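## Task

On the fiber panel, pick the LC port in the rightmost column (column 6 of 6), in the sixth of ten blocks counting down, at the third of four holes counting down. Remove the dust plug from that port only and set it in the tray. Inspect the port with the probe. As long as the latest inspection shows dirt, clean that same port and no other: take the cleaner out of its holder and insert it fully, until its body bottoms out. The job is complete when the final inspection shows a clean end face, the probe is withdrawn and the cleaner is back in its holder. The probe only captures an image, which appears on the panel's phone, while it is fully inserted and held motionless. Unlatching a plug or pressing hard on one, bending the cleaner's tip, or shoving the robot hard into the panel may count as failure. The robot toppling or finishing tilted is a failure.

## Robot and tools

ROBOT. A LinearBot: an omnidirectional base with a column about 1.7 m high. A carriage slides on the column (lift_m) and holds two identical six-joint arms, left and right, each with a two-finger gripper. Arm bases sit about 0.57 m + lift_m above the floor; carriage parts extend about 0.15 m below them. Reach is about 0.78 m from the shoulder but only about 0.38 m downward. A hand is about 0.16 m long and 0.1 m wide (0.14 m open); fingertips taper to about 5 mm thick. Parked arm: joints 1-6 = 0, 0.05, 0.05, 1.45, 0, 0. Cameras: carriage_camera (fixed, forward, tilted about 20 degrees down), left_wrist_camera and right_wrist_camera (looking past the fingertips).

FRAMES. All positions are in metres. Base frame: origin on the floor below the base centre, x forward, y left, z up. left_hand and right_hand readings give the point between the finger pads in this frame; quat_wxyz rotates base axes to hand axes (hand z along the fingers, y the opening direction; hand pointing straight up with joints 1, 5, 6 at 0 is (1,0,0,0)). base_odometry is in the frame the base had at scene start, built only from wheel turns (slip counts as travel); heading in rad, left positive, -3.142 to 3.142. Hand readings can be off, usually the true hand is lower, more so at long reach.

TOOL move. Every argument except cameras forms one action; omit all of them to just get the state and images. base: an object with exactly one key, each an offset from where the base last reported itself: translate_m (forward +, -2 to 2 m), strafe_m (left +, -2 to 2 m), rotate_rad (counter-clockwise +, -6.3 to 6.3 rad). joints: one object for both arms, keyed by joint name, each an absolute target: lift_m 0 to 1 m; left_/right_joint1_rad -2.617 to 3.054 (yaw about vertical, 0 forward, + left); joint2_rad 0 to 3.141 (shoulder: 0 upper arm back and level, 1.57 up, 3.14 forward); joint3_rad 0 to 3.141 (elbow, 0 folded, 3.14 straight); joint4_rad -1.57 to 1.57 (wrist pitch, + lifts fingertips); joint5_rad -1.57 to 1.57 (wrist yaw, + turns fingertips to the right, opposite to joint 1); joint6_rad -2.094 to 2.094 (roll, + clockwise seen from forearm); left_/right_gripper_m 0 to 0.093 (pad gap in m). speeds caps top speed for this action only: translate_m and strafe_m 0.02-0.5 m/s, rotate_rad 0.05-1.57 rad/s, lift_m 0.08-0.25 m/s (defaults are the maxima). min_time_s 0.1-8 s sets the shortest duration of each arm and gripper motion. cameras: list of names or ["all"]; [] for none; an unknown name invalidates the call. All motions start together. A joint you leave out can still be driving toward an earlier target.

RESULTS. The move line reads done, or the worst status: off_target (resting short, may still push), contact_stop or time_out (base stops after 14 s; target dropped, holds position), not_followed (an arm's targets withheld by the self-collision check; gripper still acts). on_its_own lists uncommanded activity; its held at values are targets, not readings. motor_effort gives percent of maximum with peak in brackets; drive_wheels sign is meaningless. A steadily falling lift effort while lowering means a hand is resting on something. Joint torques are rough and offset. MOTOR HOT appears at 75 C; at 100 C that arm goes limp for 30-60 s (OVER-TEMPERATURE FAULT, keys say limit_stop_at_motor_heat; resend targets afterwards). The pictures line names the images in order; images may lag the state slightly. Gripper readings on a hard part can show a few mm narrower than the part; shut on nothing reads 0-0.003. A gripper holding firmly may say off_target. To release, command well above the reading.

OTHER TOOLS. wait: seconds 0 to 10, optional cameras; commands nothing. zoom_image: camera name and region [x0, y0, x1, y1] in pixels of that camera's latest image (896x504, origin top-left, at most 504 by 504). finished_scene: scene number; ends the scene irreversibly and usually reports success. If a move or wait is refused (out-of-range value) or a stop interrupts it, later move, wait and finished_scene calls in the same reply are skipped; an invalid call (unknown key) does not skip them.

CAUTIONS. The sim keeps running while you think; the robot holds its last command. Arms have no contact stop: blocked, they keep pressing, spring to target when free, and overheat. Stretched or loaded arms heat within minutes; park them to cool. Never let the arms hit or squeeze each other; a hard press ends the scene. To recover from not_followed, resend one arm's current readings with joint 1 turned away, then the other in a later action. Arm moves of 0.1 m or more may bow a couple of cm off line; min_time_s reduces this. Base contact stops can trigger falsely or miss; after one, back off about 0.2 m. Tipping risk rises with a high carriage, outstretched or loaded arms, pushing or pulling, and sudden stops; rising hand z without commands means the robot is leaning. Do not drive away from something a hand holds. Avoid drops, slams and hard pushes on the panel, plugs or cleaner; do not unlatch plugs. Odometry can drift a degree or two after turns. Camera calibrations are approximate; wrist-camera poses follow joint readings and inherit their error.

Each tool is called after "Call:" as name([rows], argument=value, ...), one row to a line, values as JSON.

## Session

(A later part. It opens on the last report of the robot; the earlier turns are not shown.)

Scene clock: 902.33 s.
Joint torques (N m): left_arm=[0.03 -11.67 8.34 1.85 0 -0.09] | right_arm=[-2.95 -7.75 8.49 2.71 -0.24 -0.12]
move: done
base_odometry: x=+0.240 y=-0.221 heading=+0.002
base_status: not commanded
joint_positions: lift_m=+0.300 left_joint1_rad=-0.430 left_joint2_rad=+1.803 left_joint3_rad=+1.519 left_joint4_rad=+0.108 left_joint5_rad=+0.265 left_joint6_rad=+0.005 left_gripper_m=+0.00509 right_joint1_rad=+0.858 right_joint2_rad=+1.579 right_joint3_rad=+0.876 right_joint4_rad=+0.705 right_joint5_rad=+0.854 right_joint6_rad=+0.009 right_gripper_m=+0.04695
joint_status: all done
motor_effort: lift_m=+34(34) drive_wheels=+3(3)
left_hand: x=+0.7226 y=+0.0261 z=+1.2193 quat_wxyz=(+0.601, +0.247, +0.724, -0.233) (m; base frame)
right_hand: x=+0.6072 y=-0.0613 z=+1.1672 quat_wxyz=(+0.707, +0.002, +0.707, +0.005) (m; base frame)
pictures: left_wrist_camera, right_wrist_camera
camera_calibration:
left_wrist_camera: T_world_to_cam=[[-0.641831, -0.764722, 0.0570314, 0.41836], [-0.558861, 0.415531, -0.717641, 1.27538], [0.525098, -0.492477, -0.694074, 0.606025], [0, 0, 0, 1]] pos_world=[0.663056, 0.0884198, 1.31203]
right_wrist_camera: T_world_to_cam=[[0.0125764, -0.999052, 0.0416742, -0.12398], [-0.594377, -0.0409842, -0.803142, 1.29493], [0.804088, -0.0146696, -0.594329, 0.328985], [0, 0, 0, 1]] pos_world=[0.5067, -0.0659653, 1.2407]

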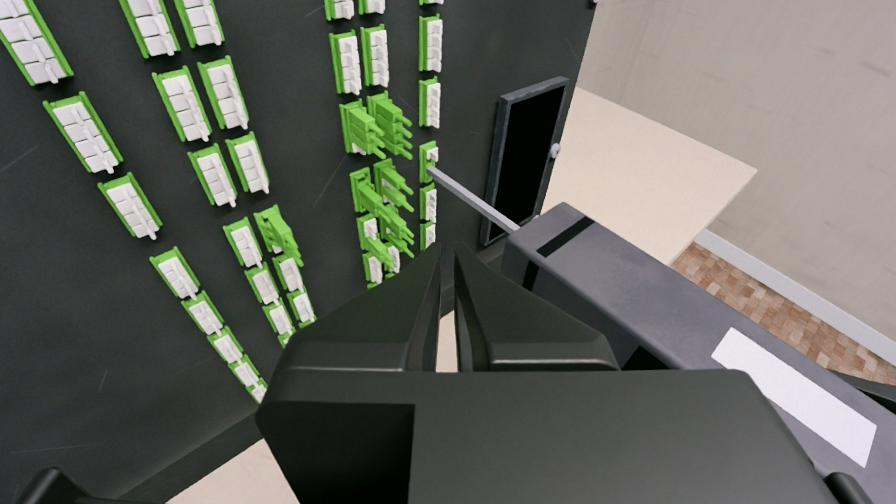

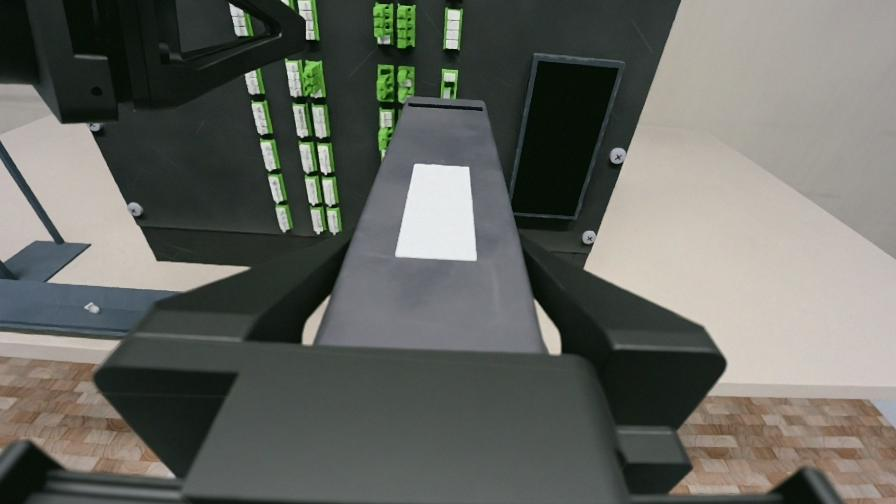

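Call:
move(base={"translate_m":-0.02}, speeds={"translate_m":0.04}, cameras=[])

Call:
move(joints={"lift_m":0.3025}, speeds={"lift_m":0.08}, cameras=[])

Call:
move(joints={"lift_m":0.301}, speeds={"lift_m":0.08}, cameras=["left_wrist_camera","right_wrist_camera"])

Scene clock: 908.07 s.
Joint torques (N m): left_arm=[-0.05 -11.66 8.27 1.85 -0.02 -0.09] | right_arm=[2.02 -9.33 7.27 2.71 0.65 -0.12]
move: done
base_odometry: x=+0.220 y=-0.221 heading=+0.002
base_status: done
joint_positions: lift_m=+0.300 left_joint1_rad=-0.430 left_joint2_rad=+1.803 left_joint3_rad=+1.519 left_joint4_rad=+0.108 left_joint5_rad=+0.265 left_joint6_rad=+0.005 left_gripper_m=+0.00509 right_joint1_rad=+0.800 right_joint2_rad=+1.596 right_joint3_rad=+0.892 right_joint4_rad=+0.709 right_joint5_rad=+0.766 right_joint6_rad=+0.009 right_gripper_m=+0.04695
joint_status: not commanded
motor_effort: lift_m=+34(34) drive_wheels=+1(7)
left_hand: x=+0.7225 y=+0.0259 z=+1.2193 quat_wxyz=(+0.601, +0.247, +0.723, -0.233) (m; base frame)
right_hand: x=+0.6240 y=-0.0657 z=+1.1677 quat_wxyz=(+0.708, -0.008, +0.706, +0.016) (m; base frame)
pictures: none
No camera images: "cameras" was empty.

Scene clock: 908.43 s.
Joint torques (N m): left_arm=[0.35 -11.56 8.34 1.88 -0.04 -0.08] | right_arm=[2.09 -9.44 7.27 2.74 0.64 -0.12]
move: done
base_odometry: x=+0.220 y=-0.221 heading=+0.002
base_status: not commanded
joint_positions: lift_m=+0.302 left_joint1_rad=-0.430 left_joint2_rad=+1.803 left_joint3_rad=+1.519 left_joint4_rad=+0.110 left_joint5_rad=+0.265 left_joint6_rad=+0.005 left_gripper_m=+0.00509 right_joint1_rad=+0.800 right_joint2_rad=+1.597 right_joint3_rad=+0.892 right_joint4_rad=+0.707 right_joint5_rad=+0.767 right_joint6_rad=+0.009 right_gripper_m=+0.04695
joint_status: all done
motor_effort: lift_m=+35(39) drive_wheels=+1(1)
left_hand: x=+0.7226 y=+0.0259 z=+1.2217 quat_wxyz=(+0.602, +0.247, +0.723, -0.233) (m; base frame)
right_hand: x=+0.6241 y=-0.0657 z=+1.1687 quat_wxyz=(+0.707, -0.008, +0.707, +0.015) (m; base frame)
pictures: none
No camera images: "cameras" was empty.

Scene clock: 908.80 s.
Joint torques (N m): left_arm=[0.14 -11.7 8.38 1.87 -0.04 -0.09] | right_arm=[2.02 -9.44 7.31 2.71 0.64 -0.12]
move: done
base_odometry: x=+0.220 y=-0.221 heading=+0.002
base_status: not commanded
joint_positions: lift_m=+0.301 left_joint1_rad=-0.430 left_joint2_rad=+1.803 left_joint3_rad=+1.519 left_joint4_rad=+0.109 left_joint5_rad=+0.265 left_joint6_rad=+0.005 left_gripper_m=+0.00509 right_joint1_rad=+0.800 right_joint2_rad=+1.597 right_joint3_rad=+0.892 right_joint4_rad=+0.710 right_joint5_rad=+0.767 right_joint6_rad=+0.009 right_gripper_m=+0.04695
joint_status: all done
motor_effort: lift_m=+34(34) drive_wheels=+1(1)
left_hand: x=+0.7226 y=+0.0259 z=+1.2202 quat_wxyz=(+0.601, +0.247, +0.723, -0.233) (m; base frame)
right_hand: x=+0.6241 y=-0.0658 z=+1.1679 quat_wxyz=(+0.708, -0.007, +0.706, +0.016) (m; base frame)
pictures: left_wrist_camera, right_wrist_camera
camera_calibration:
left_wrist_camera: T_world_to_cam=[[-0.642207, -0.764436, 0.0566398, 0.418847], [-0.55776, 0.415332, -0.718612, 1.27645], [0.525809, -0.493089, -0.693101, 0.60494], [0, 0, 0, 1]] pos_world=[0.662857, 0.088319, 1.31284]
right_wrist_camera: T_world_to_cam=[[0.0414922, -0.998367, 0.0392641, -0.143819], [-0.591175, -0.0562122, -0.804582, 1.30397], [0.805475, 0.0101719, -0.592542, 0.314399], [0, 0, 0, 1]] pos_world=[0.523601, -0.0734835, 1.24109]

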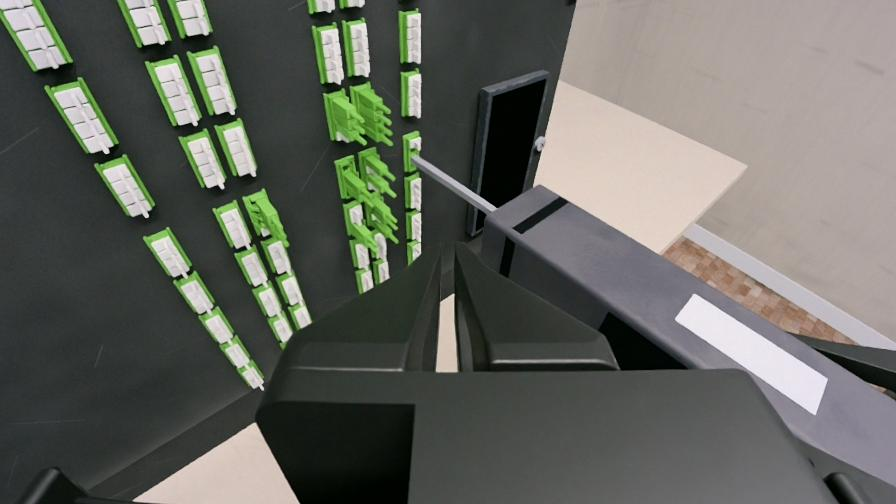

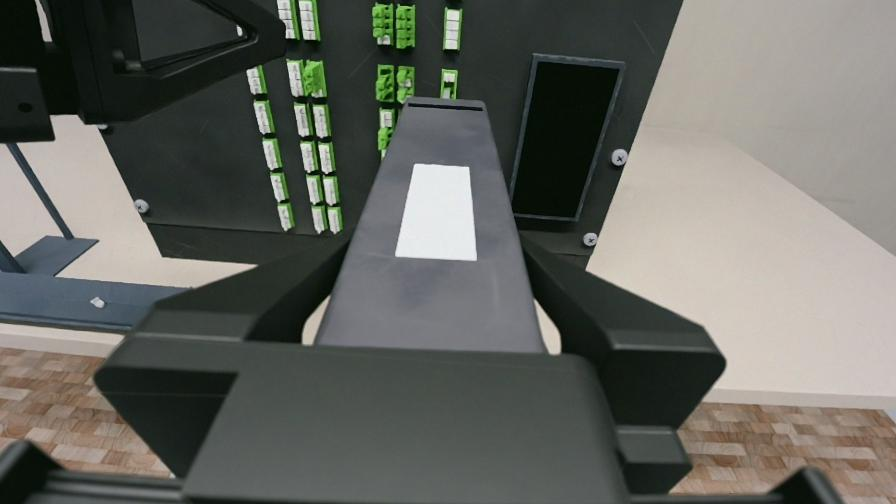

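Call:
move(base={"translate_m":0.022}, speeds={"translate_m":0.04}, cameras=[])

Call:
move(joints={"right_joint1_rad":0.79,"right_joint5_rad":0.80,"right_joint2_rad":1.60,"right_joint3_rad":0.94}, min_time_s=1.5, cameras=["left_wrist_camera","right_wrist_camera"])

Scene clock: 917.00 s.
Joint torques (N m): left_arm=[0.13 -11.77 8.35 1.87 -0.05 -0.12] | right_arm=[-3.69 -8.01 8.5 2.65 -0.42 -0.12]
move: done
base_odometry: x=+0.242 y=-0.221 heading=+0.002
base_status: done
joint_positions: lift_m=+0.301 left_joint1_rad=-0.430 left_joint2_rad=+1.803 left_joint3_rad=+1.519 left_joint4_rad=+0.109 left_joint5_rad=+0.265 left_joint6_rad=+0.005 left_gripper_m=+0.00509 right_joint1_rad=+0.867 right_joint2_rad=+1.582 right_joint3_rad=+0.875 right_joint4_rad=+0.710 right_joint5_rad=+0.870 right_joint6_rad=+0.009 right_gripper_m=+0.04695
joint_status: not commanded
motor_effort: lift_m=+33(34) drive_wheels=+4(12)
left_hand: x=+0.7226 y=+0.0259 z=+1.2202 quat_wxyz=(+0.601, +0.247, +0.723, -0.233) (m; base frame)
right_hand: x=+0.6053 y=-0.0605 z=+1.1675 quat_wxyz=(+0.708, +0.005, +0.706, +0.003) (m; base frame)
pictures: none
No camera images: "cameras" was empty.

Scene clock: 918.80 s.
Joint torques (N m): left_arm=[0.13 -11.69 8.29 1.83 -0.07 -0.08] | right_arm=[-6.32 -5.16 11.26 2.65 -0.7 -0.12]
move: off_target
base_odometry: x=+0.242 y=-0.221 heading=+0.002
base_status: not commanded
joint_positions: lift_m=+0.301 left_joint1_rad=-0.430 left_joint2_rad=+1.803 left_joint3_rad=+1.519 left_joint4_rad=+0.109 left_joint5_rad=+0.265 left_joint6_rad=+0.005 left_gripper_m=+0.00509 right_joint1_rad=+0.865 right_joint2_rad=+1.583 right_joint3_rad=+0.875 right_joint4_rad=+0.710 right_joint5_rad=+0.868 right_joint6_rad=+0.009 right_gripper_m=+0.04695
joint_status: right_joint1_rad off_target (ended at +0.865, target +0.790); right_joint3_rad off_target (ended at +0.875, target +0.940); right_joint5_rad off_target (ended at +0.868, target +0.800); the others done
motor_effort: lift_m=+33(34) drive_wheels=+4(4)
left_hand: x=+0.7226 y=+0.0259 z=+1.2202 quat_wxyz=(+0.601, +0.247, +0.723, -0.233) (m; base frame)
right_hand: x=+0.6058 y=-0.0607 z=+1.1671 quat_wxyz=(+0.708, +0.005, +0.707, +0.003) (m; base frame)
pictures: left_wrist_camera, right_wrist_camera
camera_calibration:
left_wrist_camera: T_world_to_cam=[[-0.642207, -0.764436, 0.0566398, 0.418847], [-0.55776, 0.415332, -0.718612, 1.27645], [0.525809, -0.493089, -0.693101, 0.60494], [0, 0, 0, 1]] pos_world=[0.662857, 0.088319, 1.31284]
right_wrist_camera: T_world_to_cam=[[0.00609842, -0.999166, 0.0403704, -0.117862], [-0.594078, -0.0360946, -0.803597, 1.29464], [0.804384, -0.0190825, -0.593803, 0.329015], [0, 0, 0, 1]] pos_world=[0.505181, -0.064756, 1.2405]

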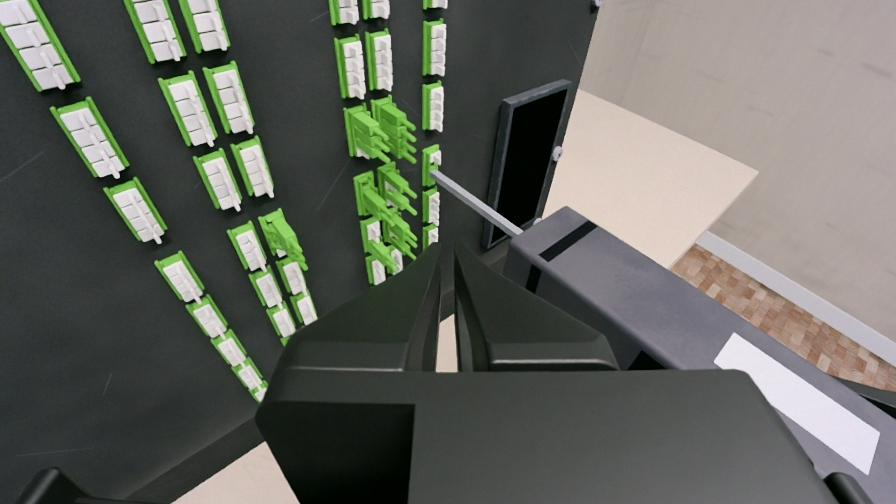

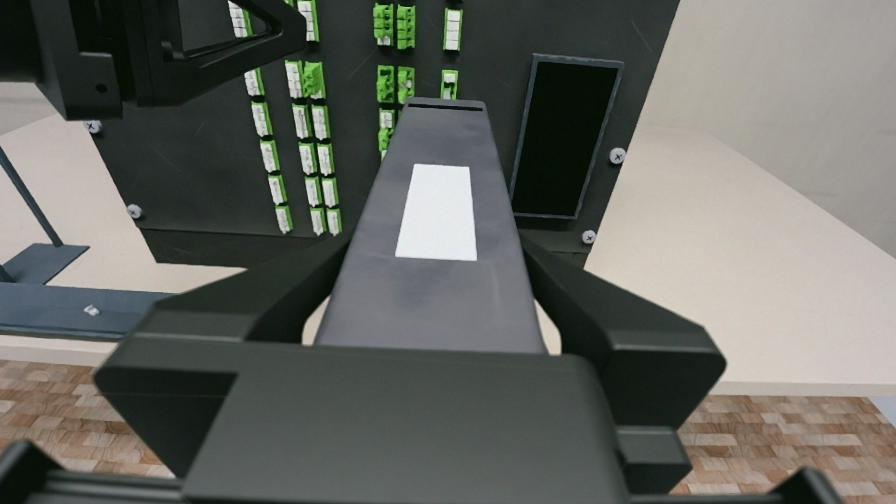

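Call:
move(joints={"right_joint1_rad":0.845,"right_joint5_rad":0.855,"right_joint2_rad":1.58,"right_joint3_rad":0.90}, min_time_s=1.5, cameras=[])

Call:
move(base={"translate_m":-0.005}, speeds={"translate_m":0.02}, cameras=[])

Call:
wait(seconds=2, cameras=["right_wrist_camera"])

Scene clock: 931.93 s.
Joint torques (N m): left_arm=[0.14 -11.81 8.25 1.84 -0.01 -0.09] | right_arm=[-1.85 -6.86 8.12 2.64 -0.19 -0.12]
move: off_target
base_odometry: x=+0.242 y=-0.221 heading=+0.002
base_status: not commanded
joint_positions: lift_m=+0.301 left_joint1_rad=-0.430 left_joint2_rad=+1.803 left_joint3_rad=+1.519 left_joint4_rad=+0.109 left_joint5_rad=+0.265 left_joint6_rad=+0.005 left_gripper_m=+0.00509 right_joint1_rad=+0.868 right_joint2_rad=+1.583 right_joint3_rad=+0.875 right_joint4_rad=+0.710 right_joint5_rad=+0.873 right_joint6_rad=+0.009 right_gripper_m=+0.04695
joint_status: right_joint1_rad off_target (ended at +0.868, target +0.845); the others done
motor_effort: lift_m=+33(34) drive_wheels=+4(4)
left_hand: x=+0.7226 y=+0.0259 z=+1.2202 quat_wxyz=(+0.601, +0.247, +0.723, -0.233) (m; base frame)
right_hand: x=+0.6050 y=-0.0603 z=+1.1671 quat_wxyz=(+0.708, +0.006, +0.707, +0.002) (m; base frame)
pictures: none
No camera images: "cameras" was empty.

Scene clock: 932.57 s.
Joint torques (N m): left_arm=[0.08 -11.64 8.31 1.84 -0.01 -0.11] | right_arm=[-0.51 -7.12 8.12 2.62 0.08 -0.12]
move: done
base_odometry: x=+0.237 y=-0.221 heading=+0.002
base_status: done
joint_positions: lift_m=+0.301 left_joint1_rad=-0.430 left_joint2_rad=+1.803 left_joint3_rad=+1.519 left_joint4_rad=+0.109 left_joint5_rad=+0.265 left_joint6_rad=+0.005 left_gripper_m=+0.00509 right_joint1_rad=+0.852 right_joint2_rad=+1.585 right_joint3_rad=+0.875 right_joint4_rad=+0.714 right_joint5_rad=+0.848 right_joint6_rad=+0.009 right_gripper_m=+0.04695
joint_status: not commanded
motor_effort: lift_m=+33(33) drive_wheels=-1(4)
left_hand: x=+0.7226 y=+0.0259 z=+1.2202 quat_wxyz=(+0.601, +0.247, +0.723, -0.233) (m; base frame)
right_hand: x=+0.6091 y=-0.0619 z=+1.1669 quat_wxyz=(+0.708, +0.003, +0.706, +0.006) (m; base frame)
pictures: none
No camera images: "cameras" was empty.

Scene clock: 934.57 s.
Joint torques (N m): left_arm=[0.12 -11.69 8.35 1.87 -0.01 -0.08] | right_arm=[-0.51 -7.1 8.12 2.62 0.06 -0.12]
base_odometry: x=+0.237 y=-0.221 heading=+0.002
base_status: done
joint_positions: lift_m=+0.301 left_joint1_rad=-0.430 left_joint2_rad=+1.803 left_joint3_rad=+1.519 left_joint4_rad=+0.109 left_joint5_rad=+0.265 left_joint6_rad=+0.005 left_gripper_m=+0.00509 right_joint1_rad=+0.852 right_joint2_rad=+1.585 right_joint3_rad=+0.875 right_joint4_rad=+0.714 right_joint5_rad=+0.848 right_joint6_rad=+0.009 right_gripper_m=+0.04695
joint_status: not commanded
motor_effort: lift_m=+33(33) drive_wheels=-1(4)
left_hand: x=+0.7226 y=+0.0259 z=+1.2202 quat_wxyz=(+0.601, +0.247, +0.723, -0.233) (m; base frame)
right_hand: x=+0.6091 y=-0.0619 z=+1.1669 quat_wxyz=(+0.708, +0.003, +0.706, +0.006) (m; base frame)
wait: 2.00 s; at rest by 0.27 s
pictures: right_wrist_camera
camera_calibration:
right_wrist_camera: T_world_to_cam=[[0.0128766, -0.99913, 0.0396774, -0.122358], [-0.592976, -0.0395804, -0.804247, 1.29631], [0.805117, -0.0131718, -0.592969, 0.325111], [0, 0, 0, 1]] pos_world=[0.508505, -0.0666603, 1.24019]

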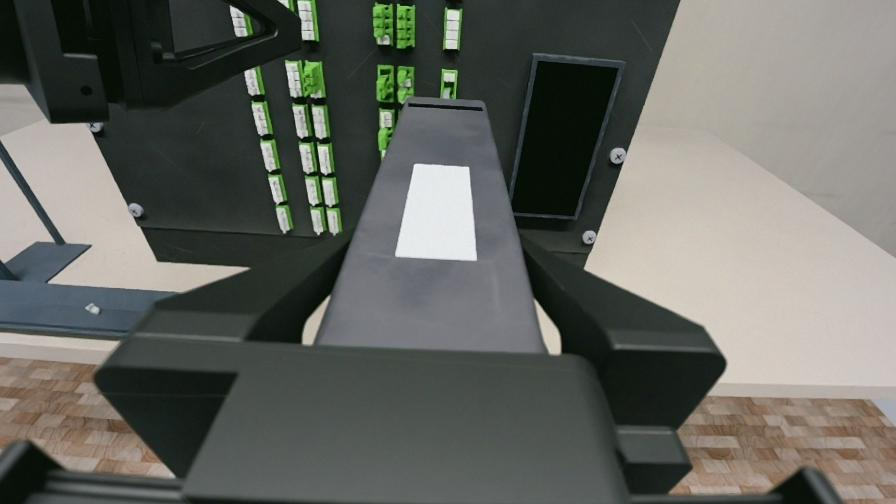

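Call:
move(base={"strafe_m":0.002}, speeds={"strafe_m":0.03}, joints={"lift_m":0.3025}, cameras=[])

Call:
move(base={"translate_m":0.0015}, joints={"lift_m":0.301}, speeds={"translate_m":0.02}, cameras=[])

Call:
move(joints={"lift_m":0.3035}, cameras=[])

Call:
move(joints={"lift_m":0.305}, cameras=[])

Call:
move(base={"translate_m":0.002}, joints={"lift_m":0.302}, speeds={"translate_m":0.02}, cameras=["right_wrist_camera"])

Scene clock: 939.50 s.
Joint torques (N m): left_arm=[-0.13 -11.66 8.47 1.85 0 -0.07] | right_arm=[-0.58 -7.3 8.1 2.62 0.02 -0.12]
move: done
base_odometry: x=+0.237 y=-0.219 heading=+0.001
base_status: done
joint_positions: lift_m=+0.302 left_joint1_rad=-0.429 left_joint2_rad=+1.803 left_joint3_rad=+1.519 left_joint4_rad=+0.110 left_joint5_rad=+0.265 left_joint6_rad=+0.005 left_gripper_m=+0.00509 right_joint1_rad=+0.853 right_joint2_rad=+1.587 right_joint3_rad=+0.875 right_joint4_rad=+0.714 right_joint5_rad=+0.854 right_joint6_rad=+0.009 right_gripper_m=+0.04695
joint_status: all done
motor_effort: lift_m=+35(40) drive_wheels=+3(12)
left_hand: x=+0.7230 y=+0.0266 z=+1.2217 quat_wxyz=(+0.602, +0.246, +0.723, -0.233) (m; base frame)
right_hand: x=+0.6091 y=-0.0624 z=+1.1675 quat_wxyz=(+0.708, +0.004, +0.707, +0.003) (m; base frame)
pictures: none
No camera images: "cameras" was empty.

Scene clock: 940.03 s.
Joint torques (N m): left_arm=[0.03 -11.62 8.17 1.81 -0.01 -0.09] | right_arm=[-1.03 -7.21 8.1 2.58 -0.09 -0.11]
move: done
base_odometry: x=+0.239 y=-0.219 heading=+0.001
base_status: done
joint_positions: lift_m=+0.301 left_joint1_rad=-0.429 left_joint2_rad=+1.803 left_joint3_rad=+1.519 left_joint4_rad=+0.109 left_joint5_rad=+0.265 left_joint6_rad=+0.005 left_gripper_m=+0.00509 right_joint1_rad=+0.859 right_joint2_rad=+1.587 right_joint3_rad=+0.875 right_joint4_rad=+0.716 right_joint5_rad=+0.862 right_joint6_rad=+0.009 right_gripper_m=+0.04695
joint_status: all done
motor_effort: lift_m=+33(34) drive_wheels=+2(5)
left_hand: x=+0.7231 y=+0.0268 z=+1.2202 quat_wxyz=(+0.602, +0.246, +0.723, -0.233) (m; base frame)
right_hand: x=+0.6078 y=-0.0618 z=+1.1667 quat_wxyz=(+0.708, +0.006, +0.706, +0.003) (m; base frame)
pictures: none
No camera images: "cameras" was empty.

Scene clock: 940.43 s.
Joint torques (N m): left_arm=[-0.03 -11.54 8.35 1.93 -0.04 -0.09] | right_arm=[-1.03 -7.28 8.09 2.63 -0.1 -0.12]
move: done
base_odometry: x=+0.239 y=-0.219 heading=+0.001
base_status: not commanded
joint_positions: lift_m=+0.303 left_joint1_rad=-0.429 left_joint2_rad=+1.802 left_joint3_rad=+1.519 left_joint4_rad=+0.111 left_joint5_rad=+0.265 left_joint6_rad=+0.005 left_gripper_m=+0.00509 right_joint1_rad=+0.859 right_joint2_rad=+1.587 right_joint3_rad=+0.875 right_joint4_rad=+0.712 right_joint5_rad=+0.862 right_joint6_rad=+0.009 right_gripper_m=+0.04695
joint_status: all done
motor_effort: lift_m=+34(40) drive_wheels=+2(2)
left_hand: x=+0.7231 y=+0.0268 z=+1.2232 quat_wxyz=(+0.602, +0.246, +0.723, -0.233) (m; base frame)
right_hand: x=+0.6078 y=-0.0617 z=+1.1680 quat_wxyz=(+0.707, +0.004, +0.707, +0.002) (m; base frame)
pictures: none
No camera images: "cameras" was empty.

Scene clock: 940.80 s.
Joint torques (N m): left_arm=[-0.1 -11.64 8.31 1.83 -0.04 -0.11] | right_arm=[-1.02 -7.35 8.14 2.67 -0.06 -0.15]
move: done
base_odometry: x=+0.239 y=-0.219 heading=+0.001
base_status: not commanded
joint_positions: lift_m=+0.305 left_joint1_rad=-0.429 left_joint2_rad=+1.802 left_joint3_rad=+1.519 left_joint4_rad=+0.111 left_joint5_rad=+0.265 left_joint6_rad=+0.005 left_gripper_m=+0.00509 right_joint1_rad=+0.859 right_joint2_rad=+1.588 right_joint3_rad=+0.875 right_joint4_rad=+0.709 right_joint5_rad=+0.862 right_joint6_rad=+0.011 right_gripper_m=+0.04695
joint_status: all done
motor_effort: lift_m=+35(39) drive_wheels=+2(2)
left_hand: x=+0.7231 y=+0.0268 z=+1.2246 quat_wxyz=(+0.602, +0.246, +0.723, -0.233) (m; base frame)
right_hand: x=+0.6080 y=-0.0616 z=+1.1683 quat_wxyz=(+0.706, +0.004, +0.708, +0.001) (m; base frame)
pictures: none
No camera images: "cameras" was empty.

Scene clock: 941.30 s.
Joint torques (N m): left_arm=[-0.06 -11.48 8.29 1.86 -0.04 -0.08] | right_arm=[-1.55 -7.34 8.05 2.58 -0.2 -0.15]
move: done
base_odometry: x=+0.240 y=-0.219 heading=+0.002
base_status: done
joint_positions: lift_m=+0.302 left_joint1_rad=-0.429 left_joint2_rad=+1.802 left_joint3_rad=+1.519 left_joint4_rad=+0.109 left_joint5_rad=+0.265 left_joint6_rad=+0.005 left_gripper_m=+0.00509 right_joint1_rad=+0.865 right_joint2_rad=+1.588 right_joint3_rad=+0.875 right_joint4_rad=+0.717 right_joint5_rad=+0.873 right_joint6_rad=+0.011 right_gripper_m=+0.04695
joint_status: all done
motor_effort: lift_m=+34(39) drive_wheels=+3(10)
left_hand: x=+0.7230 y=+0.0268 z=+1.2214 quat_wxyz=(+0.602, +0.246, +0.723, -0.233) (m; base frame)
right_hand: x=+0.6063 y=-0.0609 z=+1.1669 quat_wxyz=(+0.708, +0.008, +0.706, +0.002) (m; base frame)
pictures: right_wrist_camera
camera_calibration:
right_wrist_camera: T_world_to_cam=[[0.000776752, -0.999293, 0.0375858, -0.111608], [-0.593861, -0.0307012, -0.803982, 1.29542], [0.804567, -0.0216962, -0.593465, 0.327903], [0, 0, 0, 1]] pos_world=[0.505565, -0.0646438, 1.24029]

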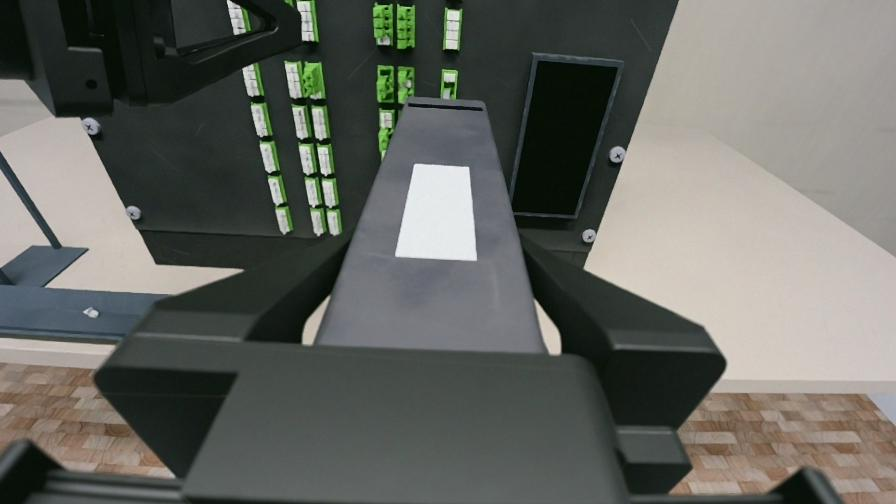

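Call:
move(base={"translate_m":-0.03}, speeds={"translate_m":0.04}, cameras=["left_wrist_camera","right_wrist_camera"])

Scene clock: 945.47 s.
Joint torques (N m): left_arm=[0.16 -11.6 8.14 1.86 -0.02 -0.11] | right_arm=[0.5 -7.66 8.12 2.59 0.08 -0.1]
move: done
base_odometry: x=+0.211 y=-0.219 heading=+0.002
base_status: done
joint_positions: lift_m=+0.302 left_joint1_rad=-0.429 left_joint2_rad=+1.802 left_joint3_rad=+1.519 left_joint4_rad=+0.109 left_joint5_rad=+0.265 left_joint6_rad=+0.005 left_gripper_m=+0.00509 right_joint1_rad=+0.841 right_joint2_rad=+1.591 right_joint3_rad=+0.875 right_joint4_rad=+0.718 right_joint5_rad=+0.846 right_joint6_rad=+0.008 right_gripper_m=+0.04695
joint_status: not commanded
motor_effort: lift_m=+34(34) drive_wheels=+1(7)
left_hand: x=+0.7230 y=+0.0268 z=+1.2214 quat_wxyz=(+0.602, +0.246, +0.723, -0.233) (m; base frame)
right_hand: x=+0.6124 y=-0.0651 z=+1.1661 quat_wxyz=(+0.708, +0.005, +0.707, +0.002) (m; base frame)
pictures: left_wrist_camera, right_wrist_camera
camera_calibration:
left_wrist_camera: T_world_to_cam=[[-0.640413, -0.765929, 0.0567767, 0.418275], [-0.558572, 0.413747, -0.718895, 1.27816], [0.527131, -0.492104, -0.692796, 0.604535], [0, 0, 0, 1]] pos_world=[0.663145, 0.089027, 1.31393]
right_wrist_camera: T_world_to_cam=[[0.00423056, -0.999087, 0.0425222, -0.123569], [-0.594496, -0.036705, -0.80326, 1.29737], [0.804087, -0.021881, -0.594108, 0.323384], [0, 0, 0, 1]] pos_world=[0.511773, -0.0687599, 1.2395]

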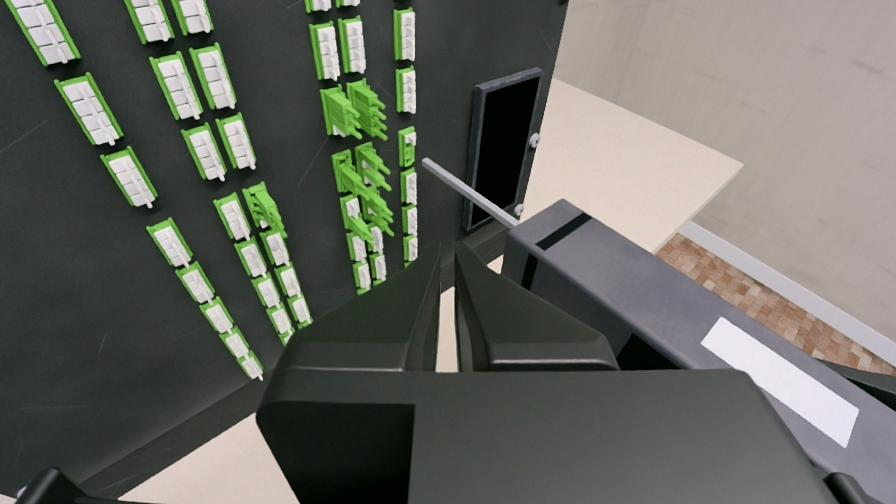

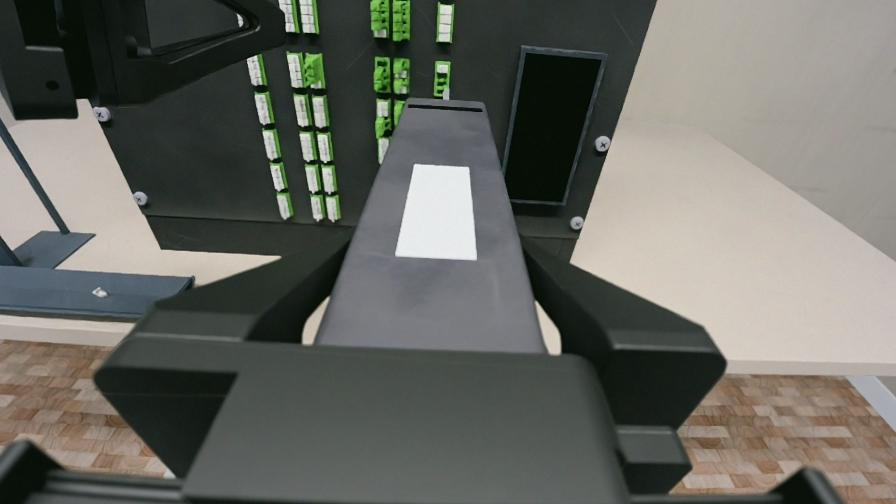

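Call:
zoom_image(camera="right_wrist_camera", region=[426, 56, 466, 106])

Call:
zoom_image(camera="left_wrist_camera", region=[390, 120, 530, 240])

Call:
zoom_image(camera="left_wrist_camera", region=[395, 122, 435, 172])

Scaled by 10.080 from the camera's 896x504 image, which has a finer 1280x720 frame.

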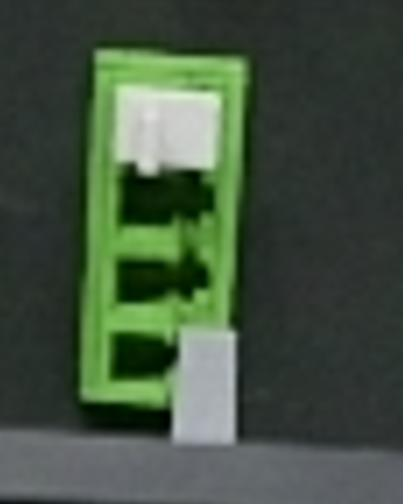

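Scaled by 3.600 from the camera's 896x504 image, which has a finer 1280x720 frame.

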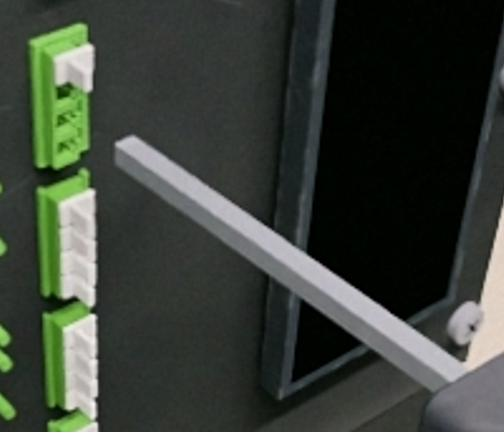

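Scaled by 10.080 from the camera's 896x504 image, which has a finer 1280x720 frame.

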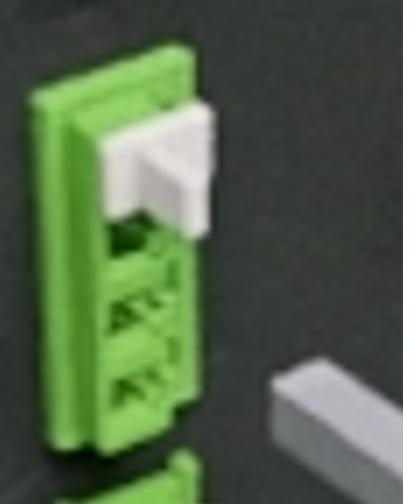

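Call:
zoom_image(camera="right_wrist_camera", region=[230, 0, 480, 130])

Call:
zoom_image(camera="right_wrist_camera", region=[100, 90, 360, 260])

Call:
zoom_image(camera="right_wrist_camera", region=[490, 30, 630, 250])

Scaled by 2.016 from the camera's 896x504 image, which has a finer 1280x720 frame.

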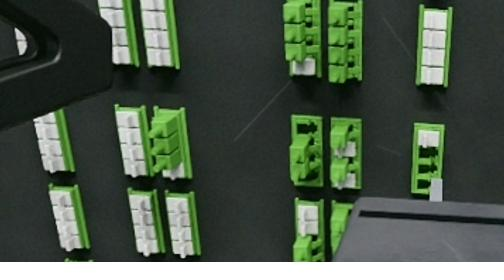

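Scaled by 1.938 from the camera's 896x504 image, which has a finer 1280x720 frame.

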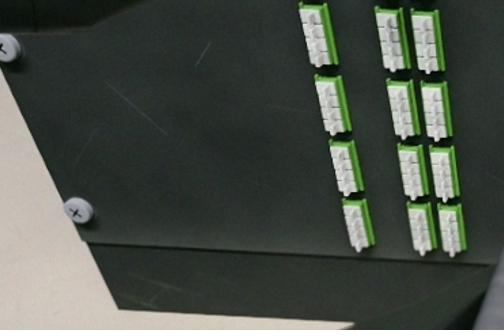

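Scaled by 2.291 from the camera's 896x504 image, which has a finer 1280x720 frame.

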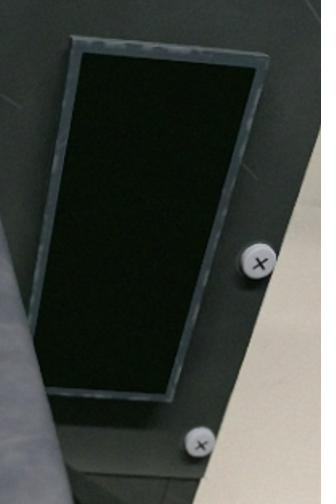

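Call:
move(joints={"right_joint5_rad":0.821,"right_joint6_rad":0.031,"right_joint1_rad":0.845,"lift_m":0.307}, min_time_s=1, cameras=["left_wrist_camera","right_wrist_camera"])

Call:
zoom_image(camera="right_wrist_camera", region=[426, 56, 466, 106])

Call:
zoom_image(camera="left_wrist_camera", region=[390, 132, 440, 182])

Scene clock: 991.10 s.
Joint torques (N m): left_arm=[0.01 -11.34 8.14 1.86 -0.07 -0.11] | right_arm=[0.44 -7.77 8.12 2.65 -0.08 0.18]
move: done
base_odometry: x=+0.211 y=-0.219 heading=+0.002
base_status: not commanded
joint_positions: lift_m=+0.307 left_joint1_rad=-0.429 left_joint2_rad=+1.801 left_joint3_rad=+1.520 left_joint4_rad=+0.111 left_joint5_rad=+0.265 left_joint6_rad=+0.005 left_gripper_m=+0.00509 right_joint1_rad=+0.841 right_joint2_rad=+1.592 right_joint3_rad=+0.875 right_joint4_rad=+0.712 right_joint5_rad=+0.830 right_joint6_rad=+0.019 right_gripper_m=+0.04695
joint_status: all done
motor_effort: lift_m=+34(35) drive_wheels=+1(1)
left_hand: x=+0.7229 y=+0.0268 z=+1.2280 quat_wxyz=(+0.603, +0.246, +0.722, -0.233) (m; base frame)
right_hand: x=+0.6125 y=-0.0621 z=+1.1696 quat_wxyz=(+0.706, +0.001, +0.708, +0.010) (m; base frame)
pictures: left_wrist_camera, right_wrist_camera
camera_calibration:
left_wrist_camera: T_world_to_cam=[[-0.640627, -0.765826, 0.0557495, 0.419301], [-0.556065, 0.412637, -0.721472, 1.28422], [0.529518, -0.493195, -0.690196, 0.604296], [0, 0, 0, 1]] pos_world=[0.662742, 0.0892284, 1.32024]
right_wrist_camera: T_world_to_cam=[[0.0207212, -0.999127, 0.0362651, -0.123606], [-0.597342, -0.041459, -0.800914, 1.29906], [0.801719, -0.00506675, -0.59768, 0.33207], [0, 0, 0, 1]] pos_world=[0.512315, -0.0679585, 1.24339]

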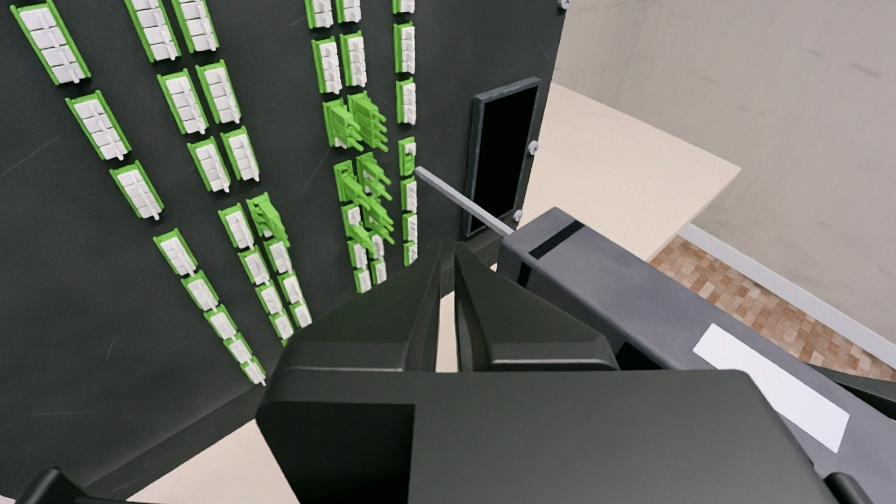

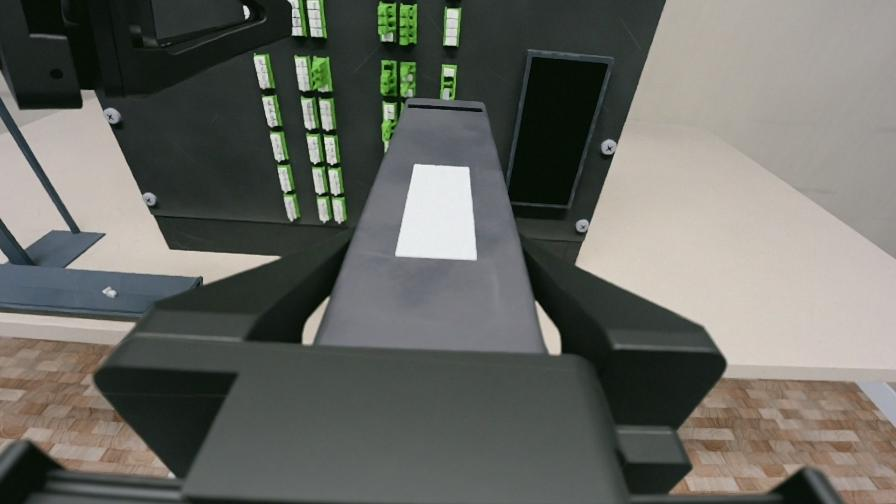

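Scaled by 10.080 from the camera's 896x504 image, which has a finer 1280x720 frame.

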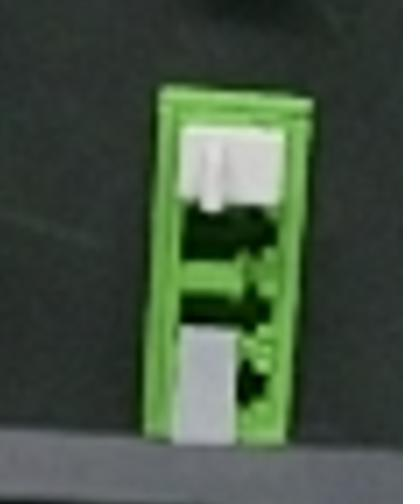

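Scaled by 10.080 from the camera's 896x504 image, which has a finer 1280x720 frame.

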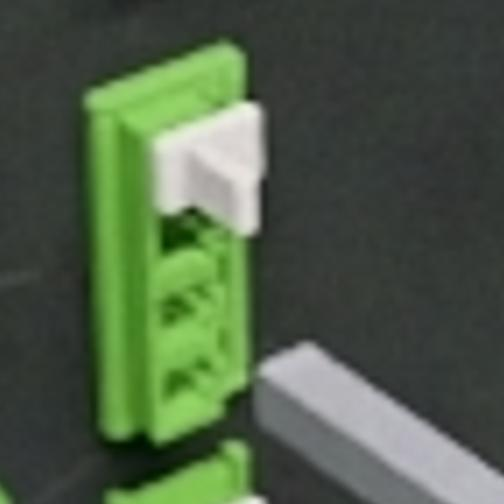

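Call:
move(base={"translate_m":0.0065}, speeds={"translate_m":0.02}, cameras=["left_wrist_camera","right_wrist_camera"])

Call:
zoom_image(camera="right_wrist_camera", region=[426, 56, 466, 106])

Call:
zoom_image(camera="left_wrist_camera", region=[390, 132, 440, 182])

Scene clock: 998.93 s.
Joint torques (N m): left_arm=[-0.02 -11.67 8.09 1.88 -0.02 -0.07] | right_arm=[0.47 -7.68 8.08 2.66 -0.06 0.19]
move: done
base_odometry: x=+0.217 y=-0.219 heading=+0.002
base_status: done
joint_positions: lift_m=+0.307 left_joint1_rad=-0.429 left_joint2_rad=+1.801 left_joint3_rad=+1.520 left_joint4_rad=+0.110 left_joint5_rad=+0.264 left_joint6_rad=+0.005 left_gripper_m=+0.00509 right_joint1_rad=+0.841 right_joint2_rad=+1.592 right_joint3_rad=+0.875 right_joint4_rad=+0.711 right_joint5_rad=+0.827 right_joint6_rad=+0.019 right_gripper_m=+0.04695
joint_status: not commanded
motor_effort: lift_m=+34(34) drive_wheels=+0(4)
left_hand: x=+0.7229 y=+0.0269 z=+1.2277 quat_wxyz=(+0.603, +0.246, +0.722, -0.233) (m; base frame)
right_hand: x=+0.6125 y=-0.0616 z=+1.1693 quat_wxyz=(+0.706, +0.000, +0.709, +0.010) (m; base frame)
pictures: left_wrist_camera, right_wrist_camera
camera_calibration:
left_wrist_camera: T_world_to_cam=[[-0.640271, -0.766108, 0.0559553, 0.418894], [-0.556942, 0.412824, -0.720689, 1.28366], [0.529026, -0.4926, -0.690997, 0.605436], [0, 0, 0, 1]] pos_world=[0.662841, 0.0892292, 1.32004]
right_wrist_camera: T_world_to_cam=[[0.0234662, -0.999051, 0.036705, -0.125257], [-0.597864, -0.0434502, -0.800419, 1.29857], [0.801254, -0.00316177, -0.598316, 0.333085], [0, 0, 0, 1]] pos_world=[0.512422, -0.0676621, 1.24329]

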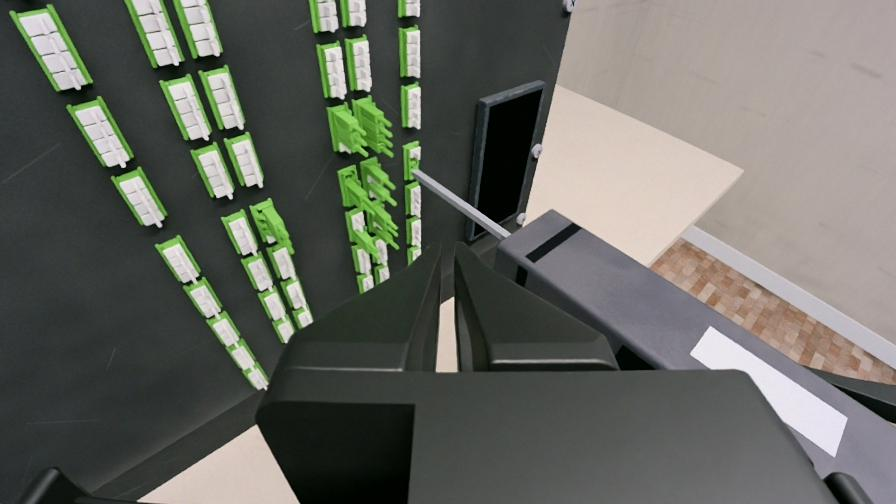

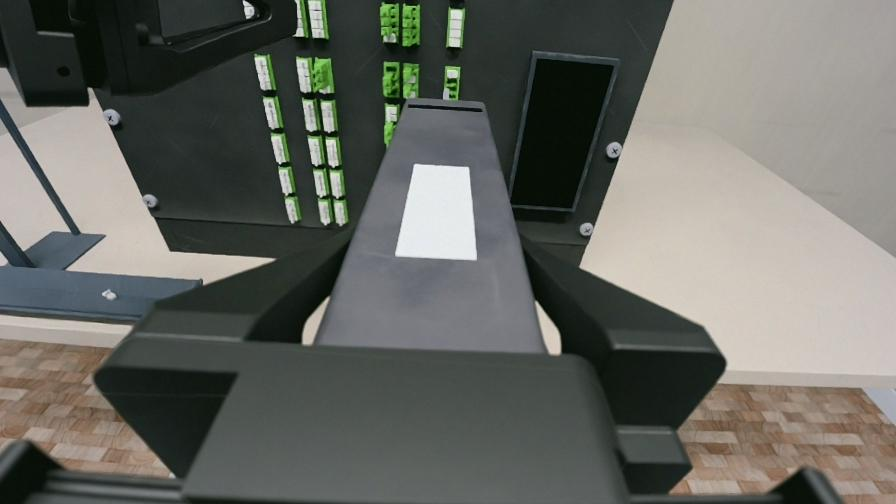

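Scaled by 10.080 from the camera's 896x504 image, which has a finer 1280x720 frame.

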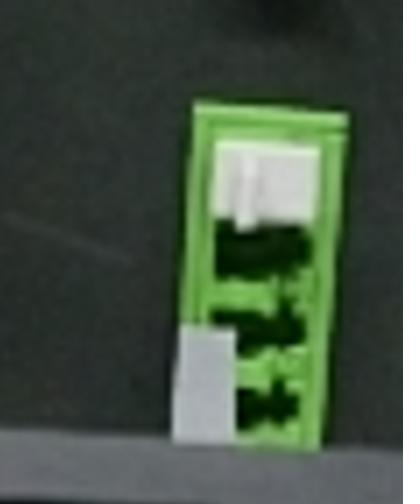

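Scaled by 10.080 from the camera's 896x504 image, which has a finer 1280x720 frame.

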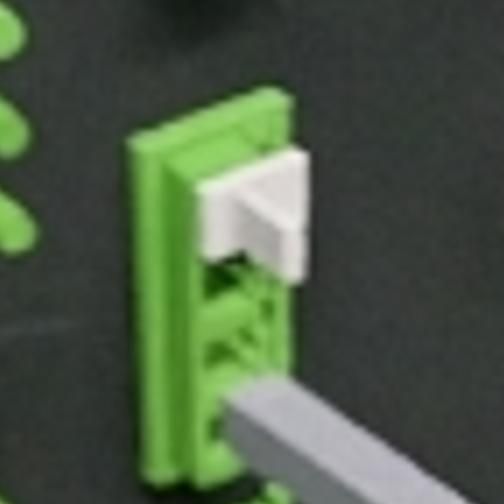

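Call:
move(base={"strafe_m":-0.0025}, joints={"right_joint5_rad":0.829,"lift_m":0.3076}, speeds={"strafe_m":0.02}, cameras=["left_wrist_camera","right_wrist_camera"])

Call:
zoom_image(camera="right_wrist_camera", region=[426, 56, 466, 106])

Call:
zoom_image(camera="left_wrist_camera", region=[390, 132, 440, 182])

Scene clock: 1011.33 s.
Joint torques (N m): left_arm=[0.16 -11.43 8.31 1.88 0 -0.09] | right_arm=[0.43 -7.83 8.09 2.65 0.01 0.19]
move: done
base_odometry: x=+0.217 y=-0.221 heading=+0.002
base_status: done
joint_positions: lift_m=+0.307 left_joint1_rad=-0.431 left_joint2_rad=+1.801 left_joint3_rad=+1.520 left_joint4_rad=+0.110 left_joint5_rad=+0.264 left_joint6_rad=+0.005 left_gripper_m=+0.00509 right_joint1_rad=+0.842 right_joint2_rad=+1.592 right_joint3_rad=+0.875 right_joint4_rad=+0.711 right_joint5_rad=+0.828 right_joint6_rad=+0.019 right_gripper_m=+0.04695
joint_status: all done
motor_effort: lift_m=+35(37) drive_wheels=+0(7)
left_hand: x=+0.7224 y=+0.0260 z=+1.2282 quat_wxyz=(+0.603, +0.247, +0.722, -0.233) (m; base frame)
right_hand: x=+0.6124 y=-0.0617 z=+1.1697 quat_wxyz=(+0.706, +0.000, +0.709, +0.010) (m; base frame)
pictures: left_wrist_camera, right_wrist_camera
camera_calibration:
left_wrist_camera: T_world_to_cam=[[-0.641692, -0.764918, 0.0559649, 0.418822], [-0.556179, 0.413852, -0.720688, 1.28354], [0.528106, -0.493586, -0.690997, 0.606288], [0, 0, 0, 1]] pos_world=[0.66245, 0.0884231, 1.32054]
right_wrist_camera: T_world_to_cam=[[0.0226996, -0.99907, 0.03666, -0.124821], [-0.598134, -0.0429543, -0.800244, 1.29878], [0.801074, -0.00376236, -0.598553, 0.333754], [0, 0, 0, 1]] pos_world=[0.512319, -0.0676613, 1.24369]

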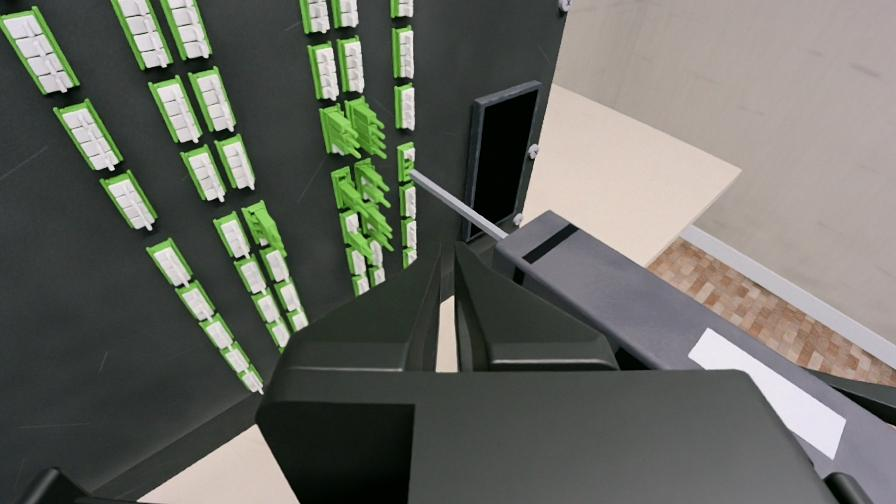

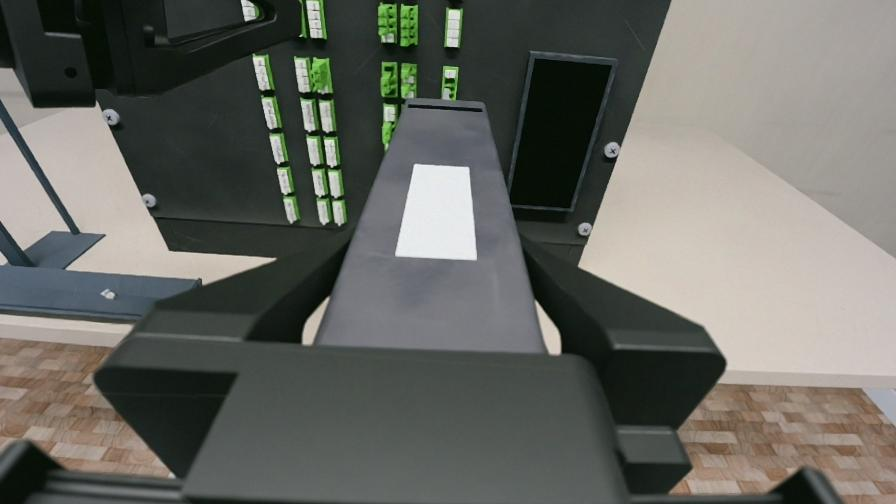

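Scaled by 10.080 from the camera's 896x504 image, which has a finer 1280x720 frame.

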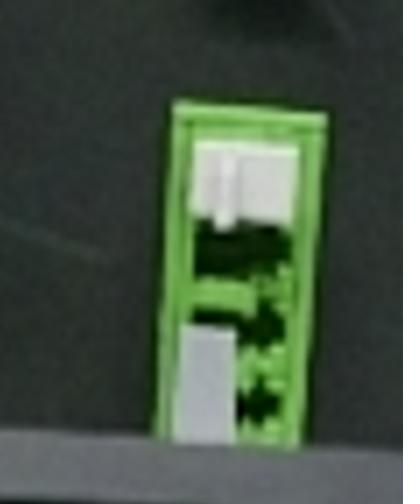

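Scaled by 10.080 from the camera's 896x504 image, which has a finer 1280x720 frame.

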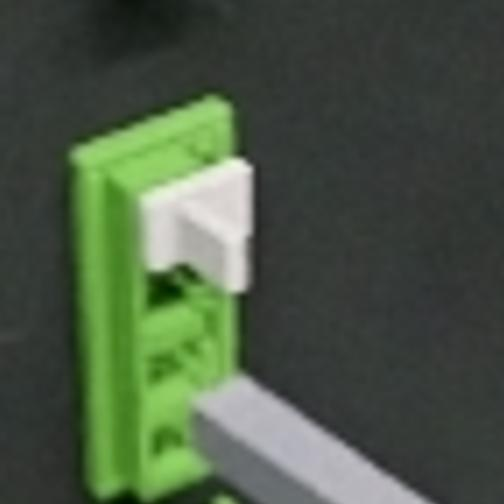

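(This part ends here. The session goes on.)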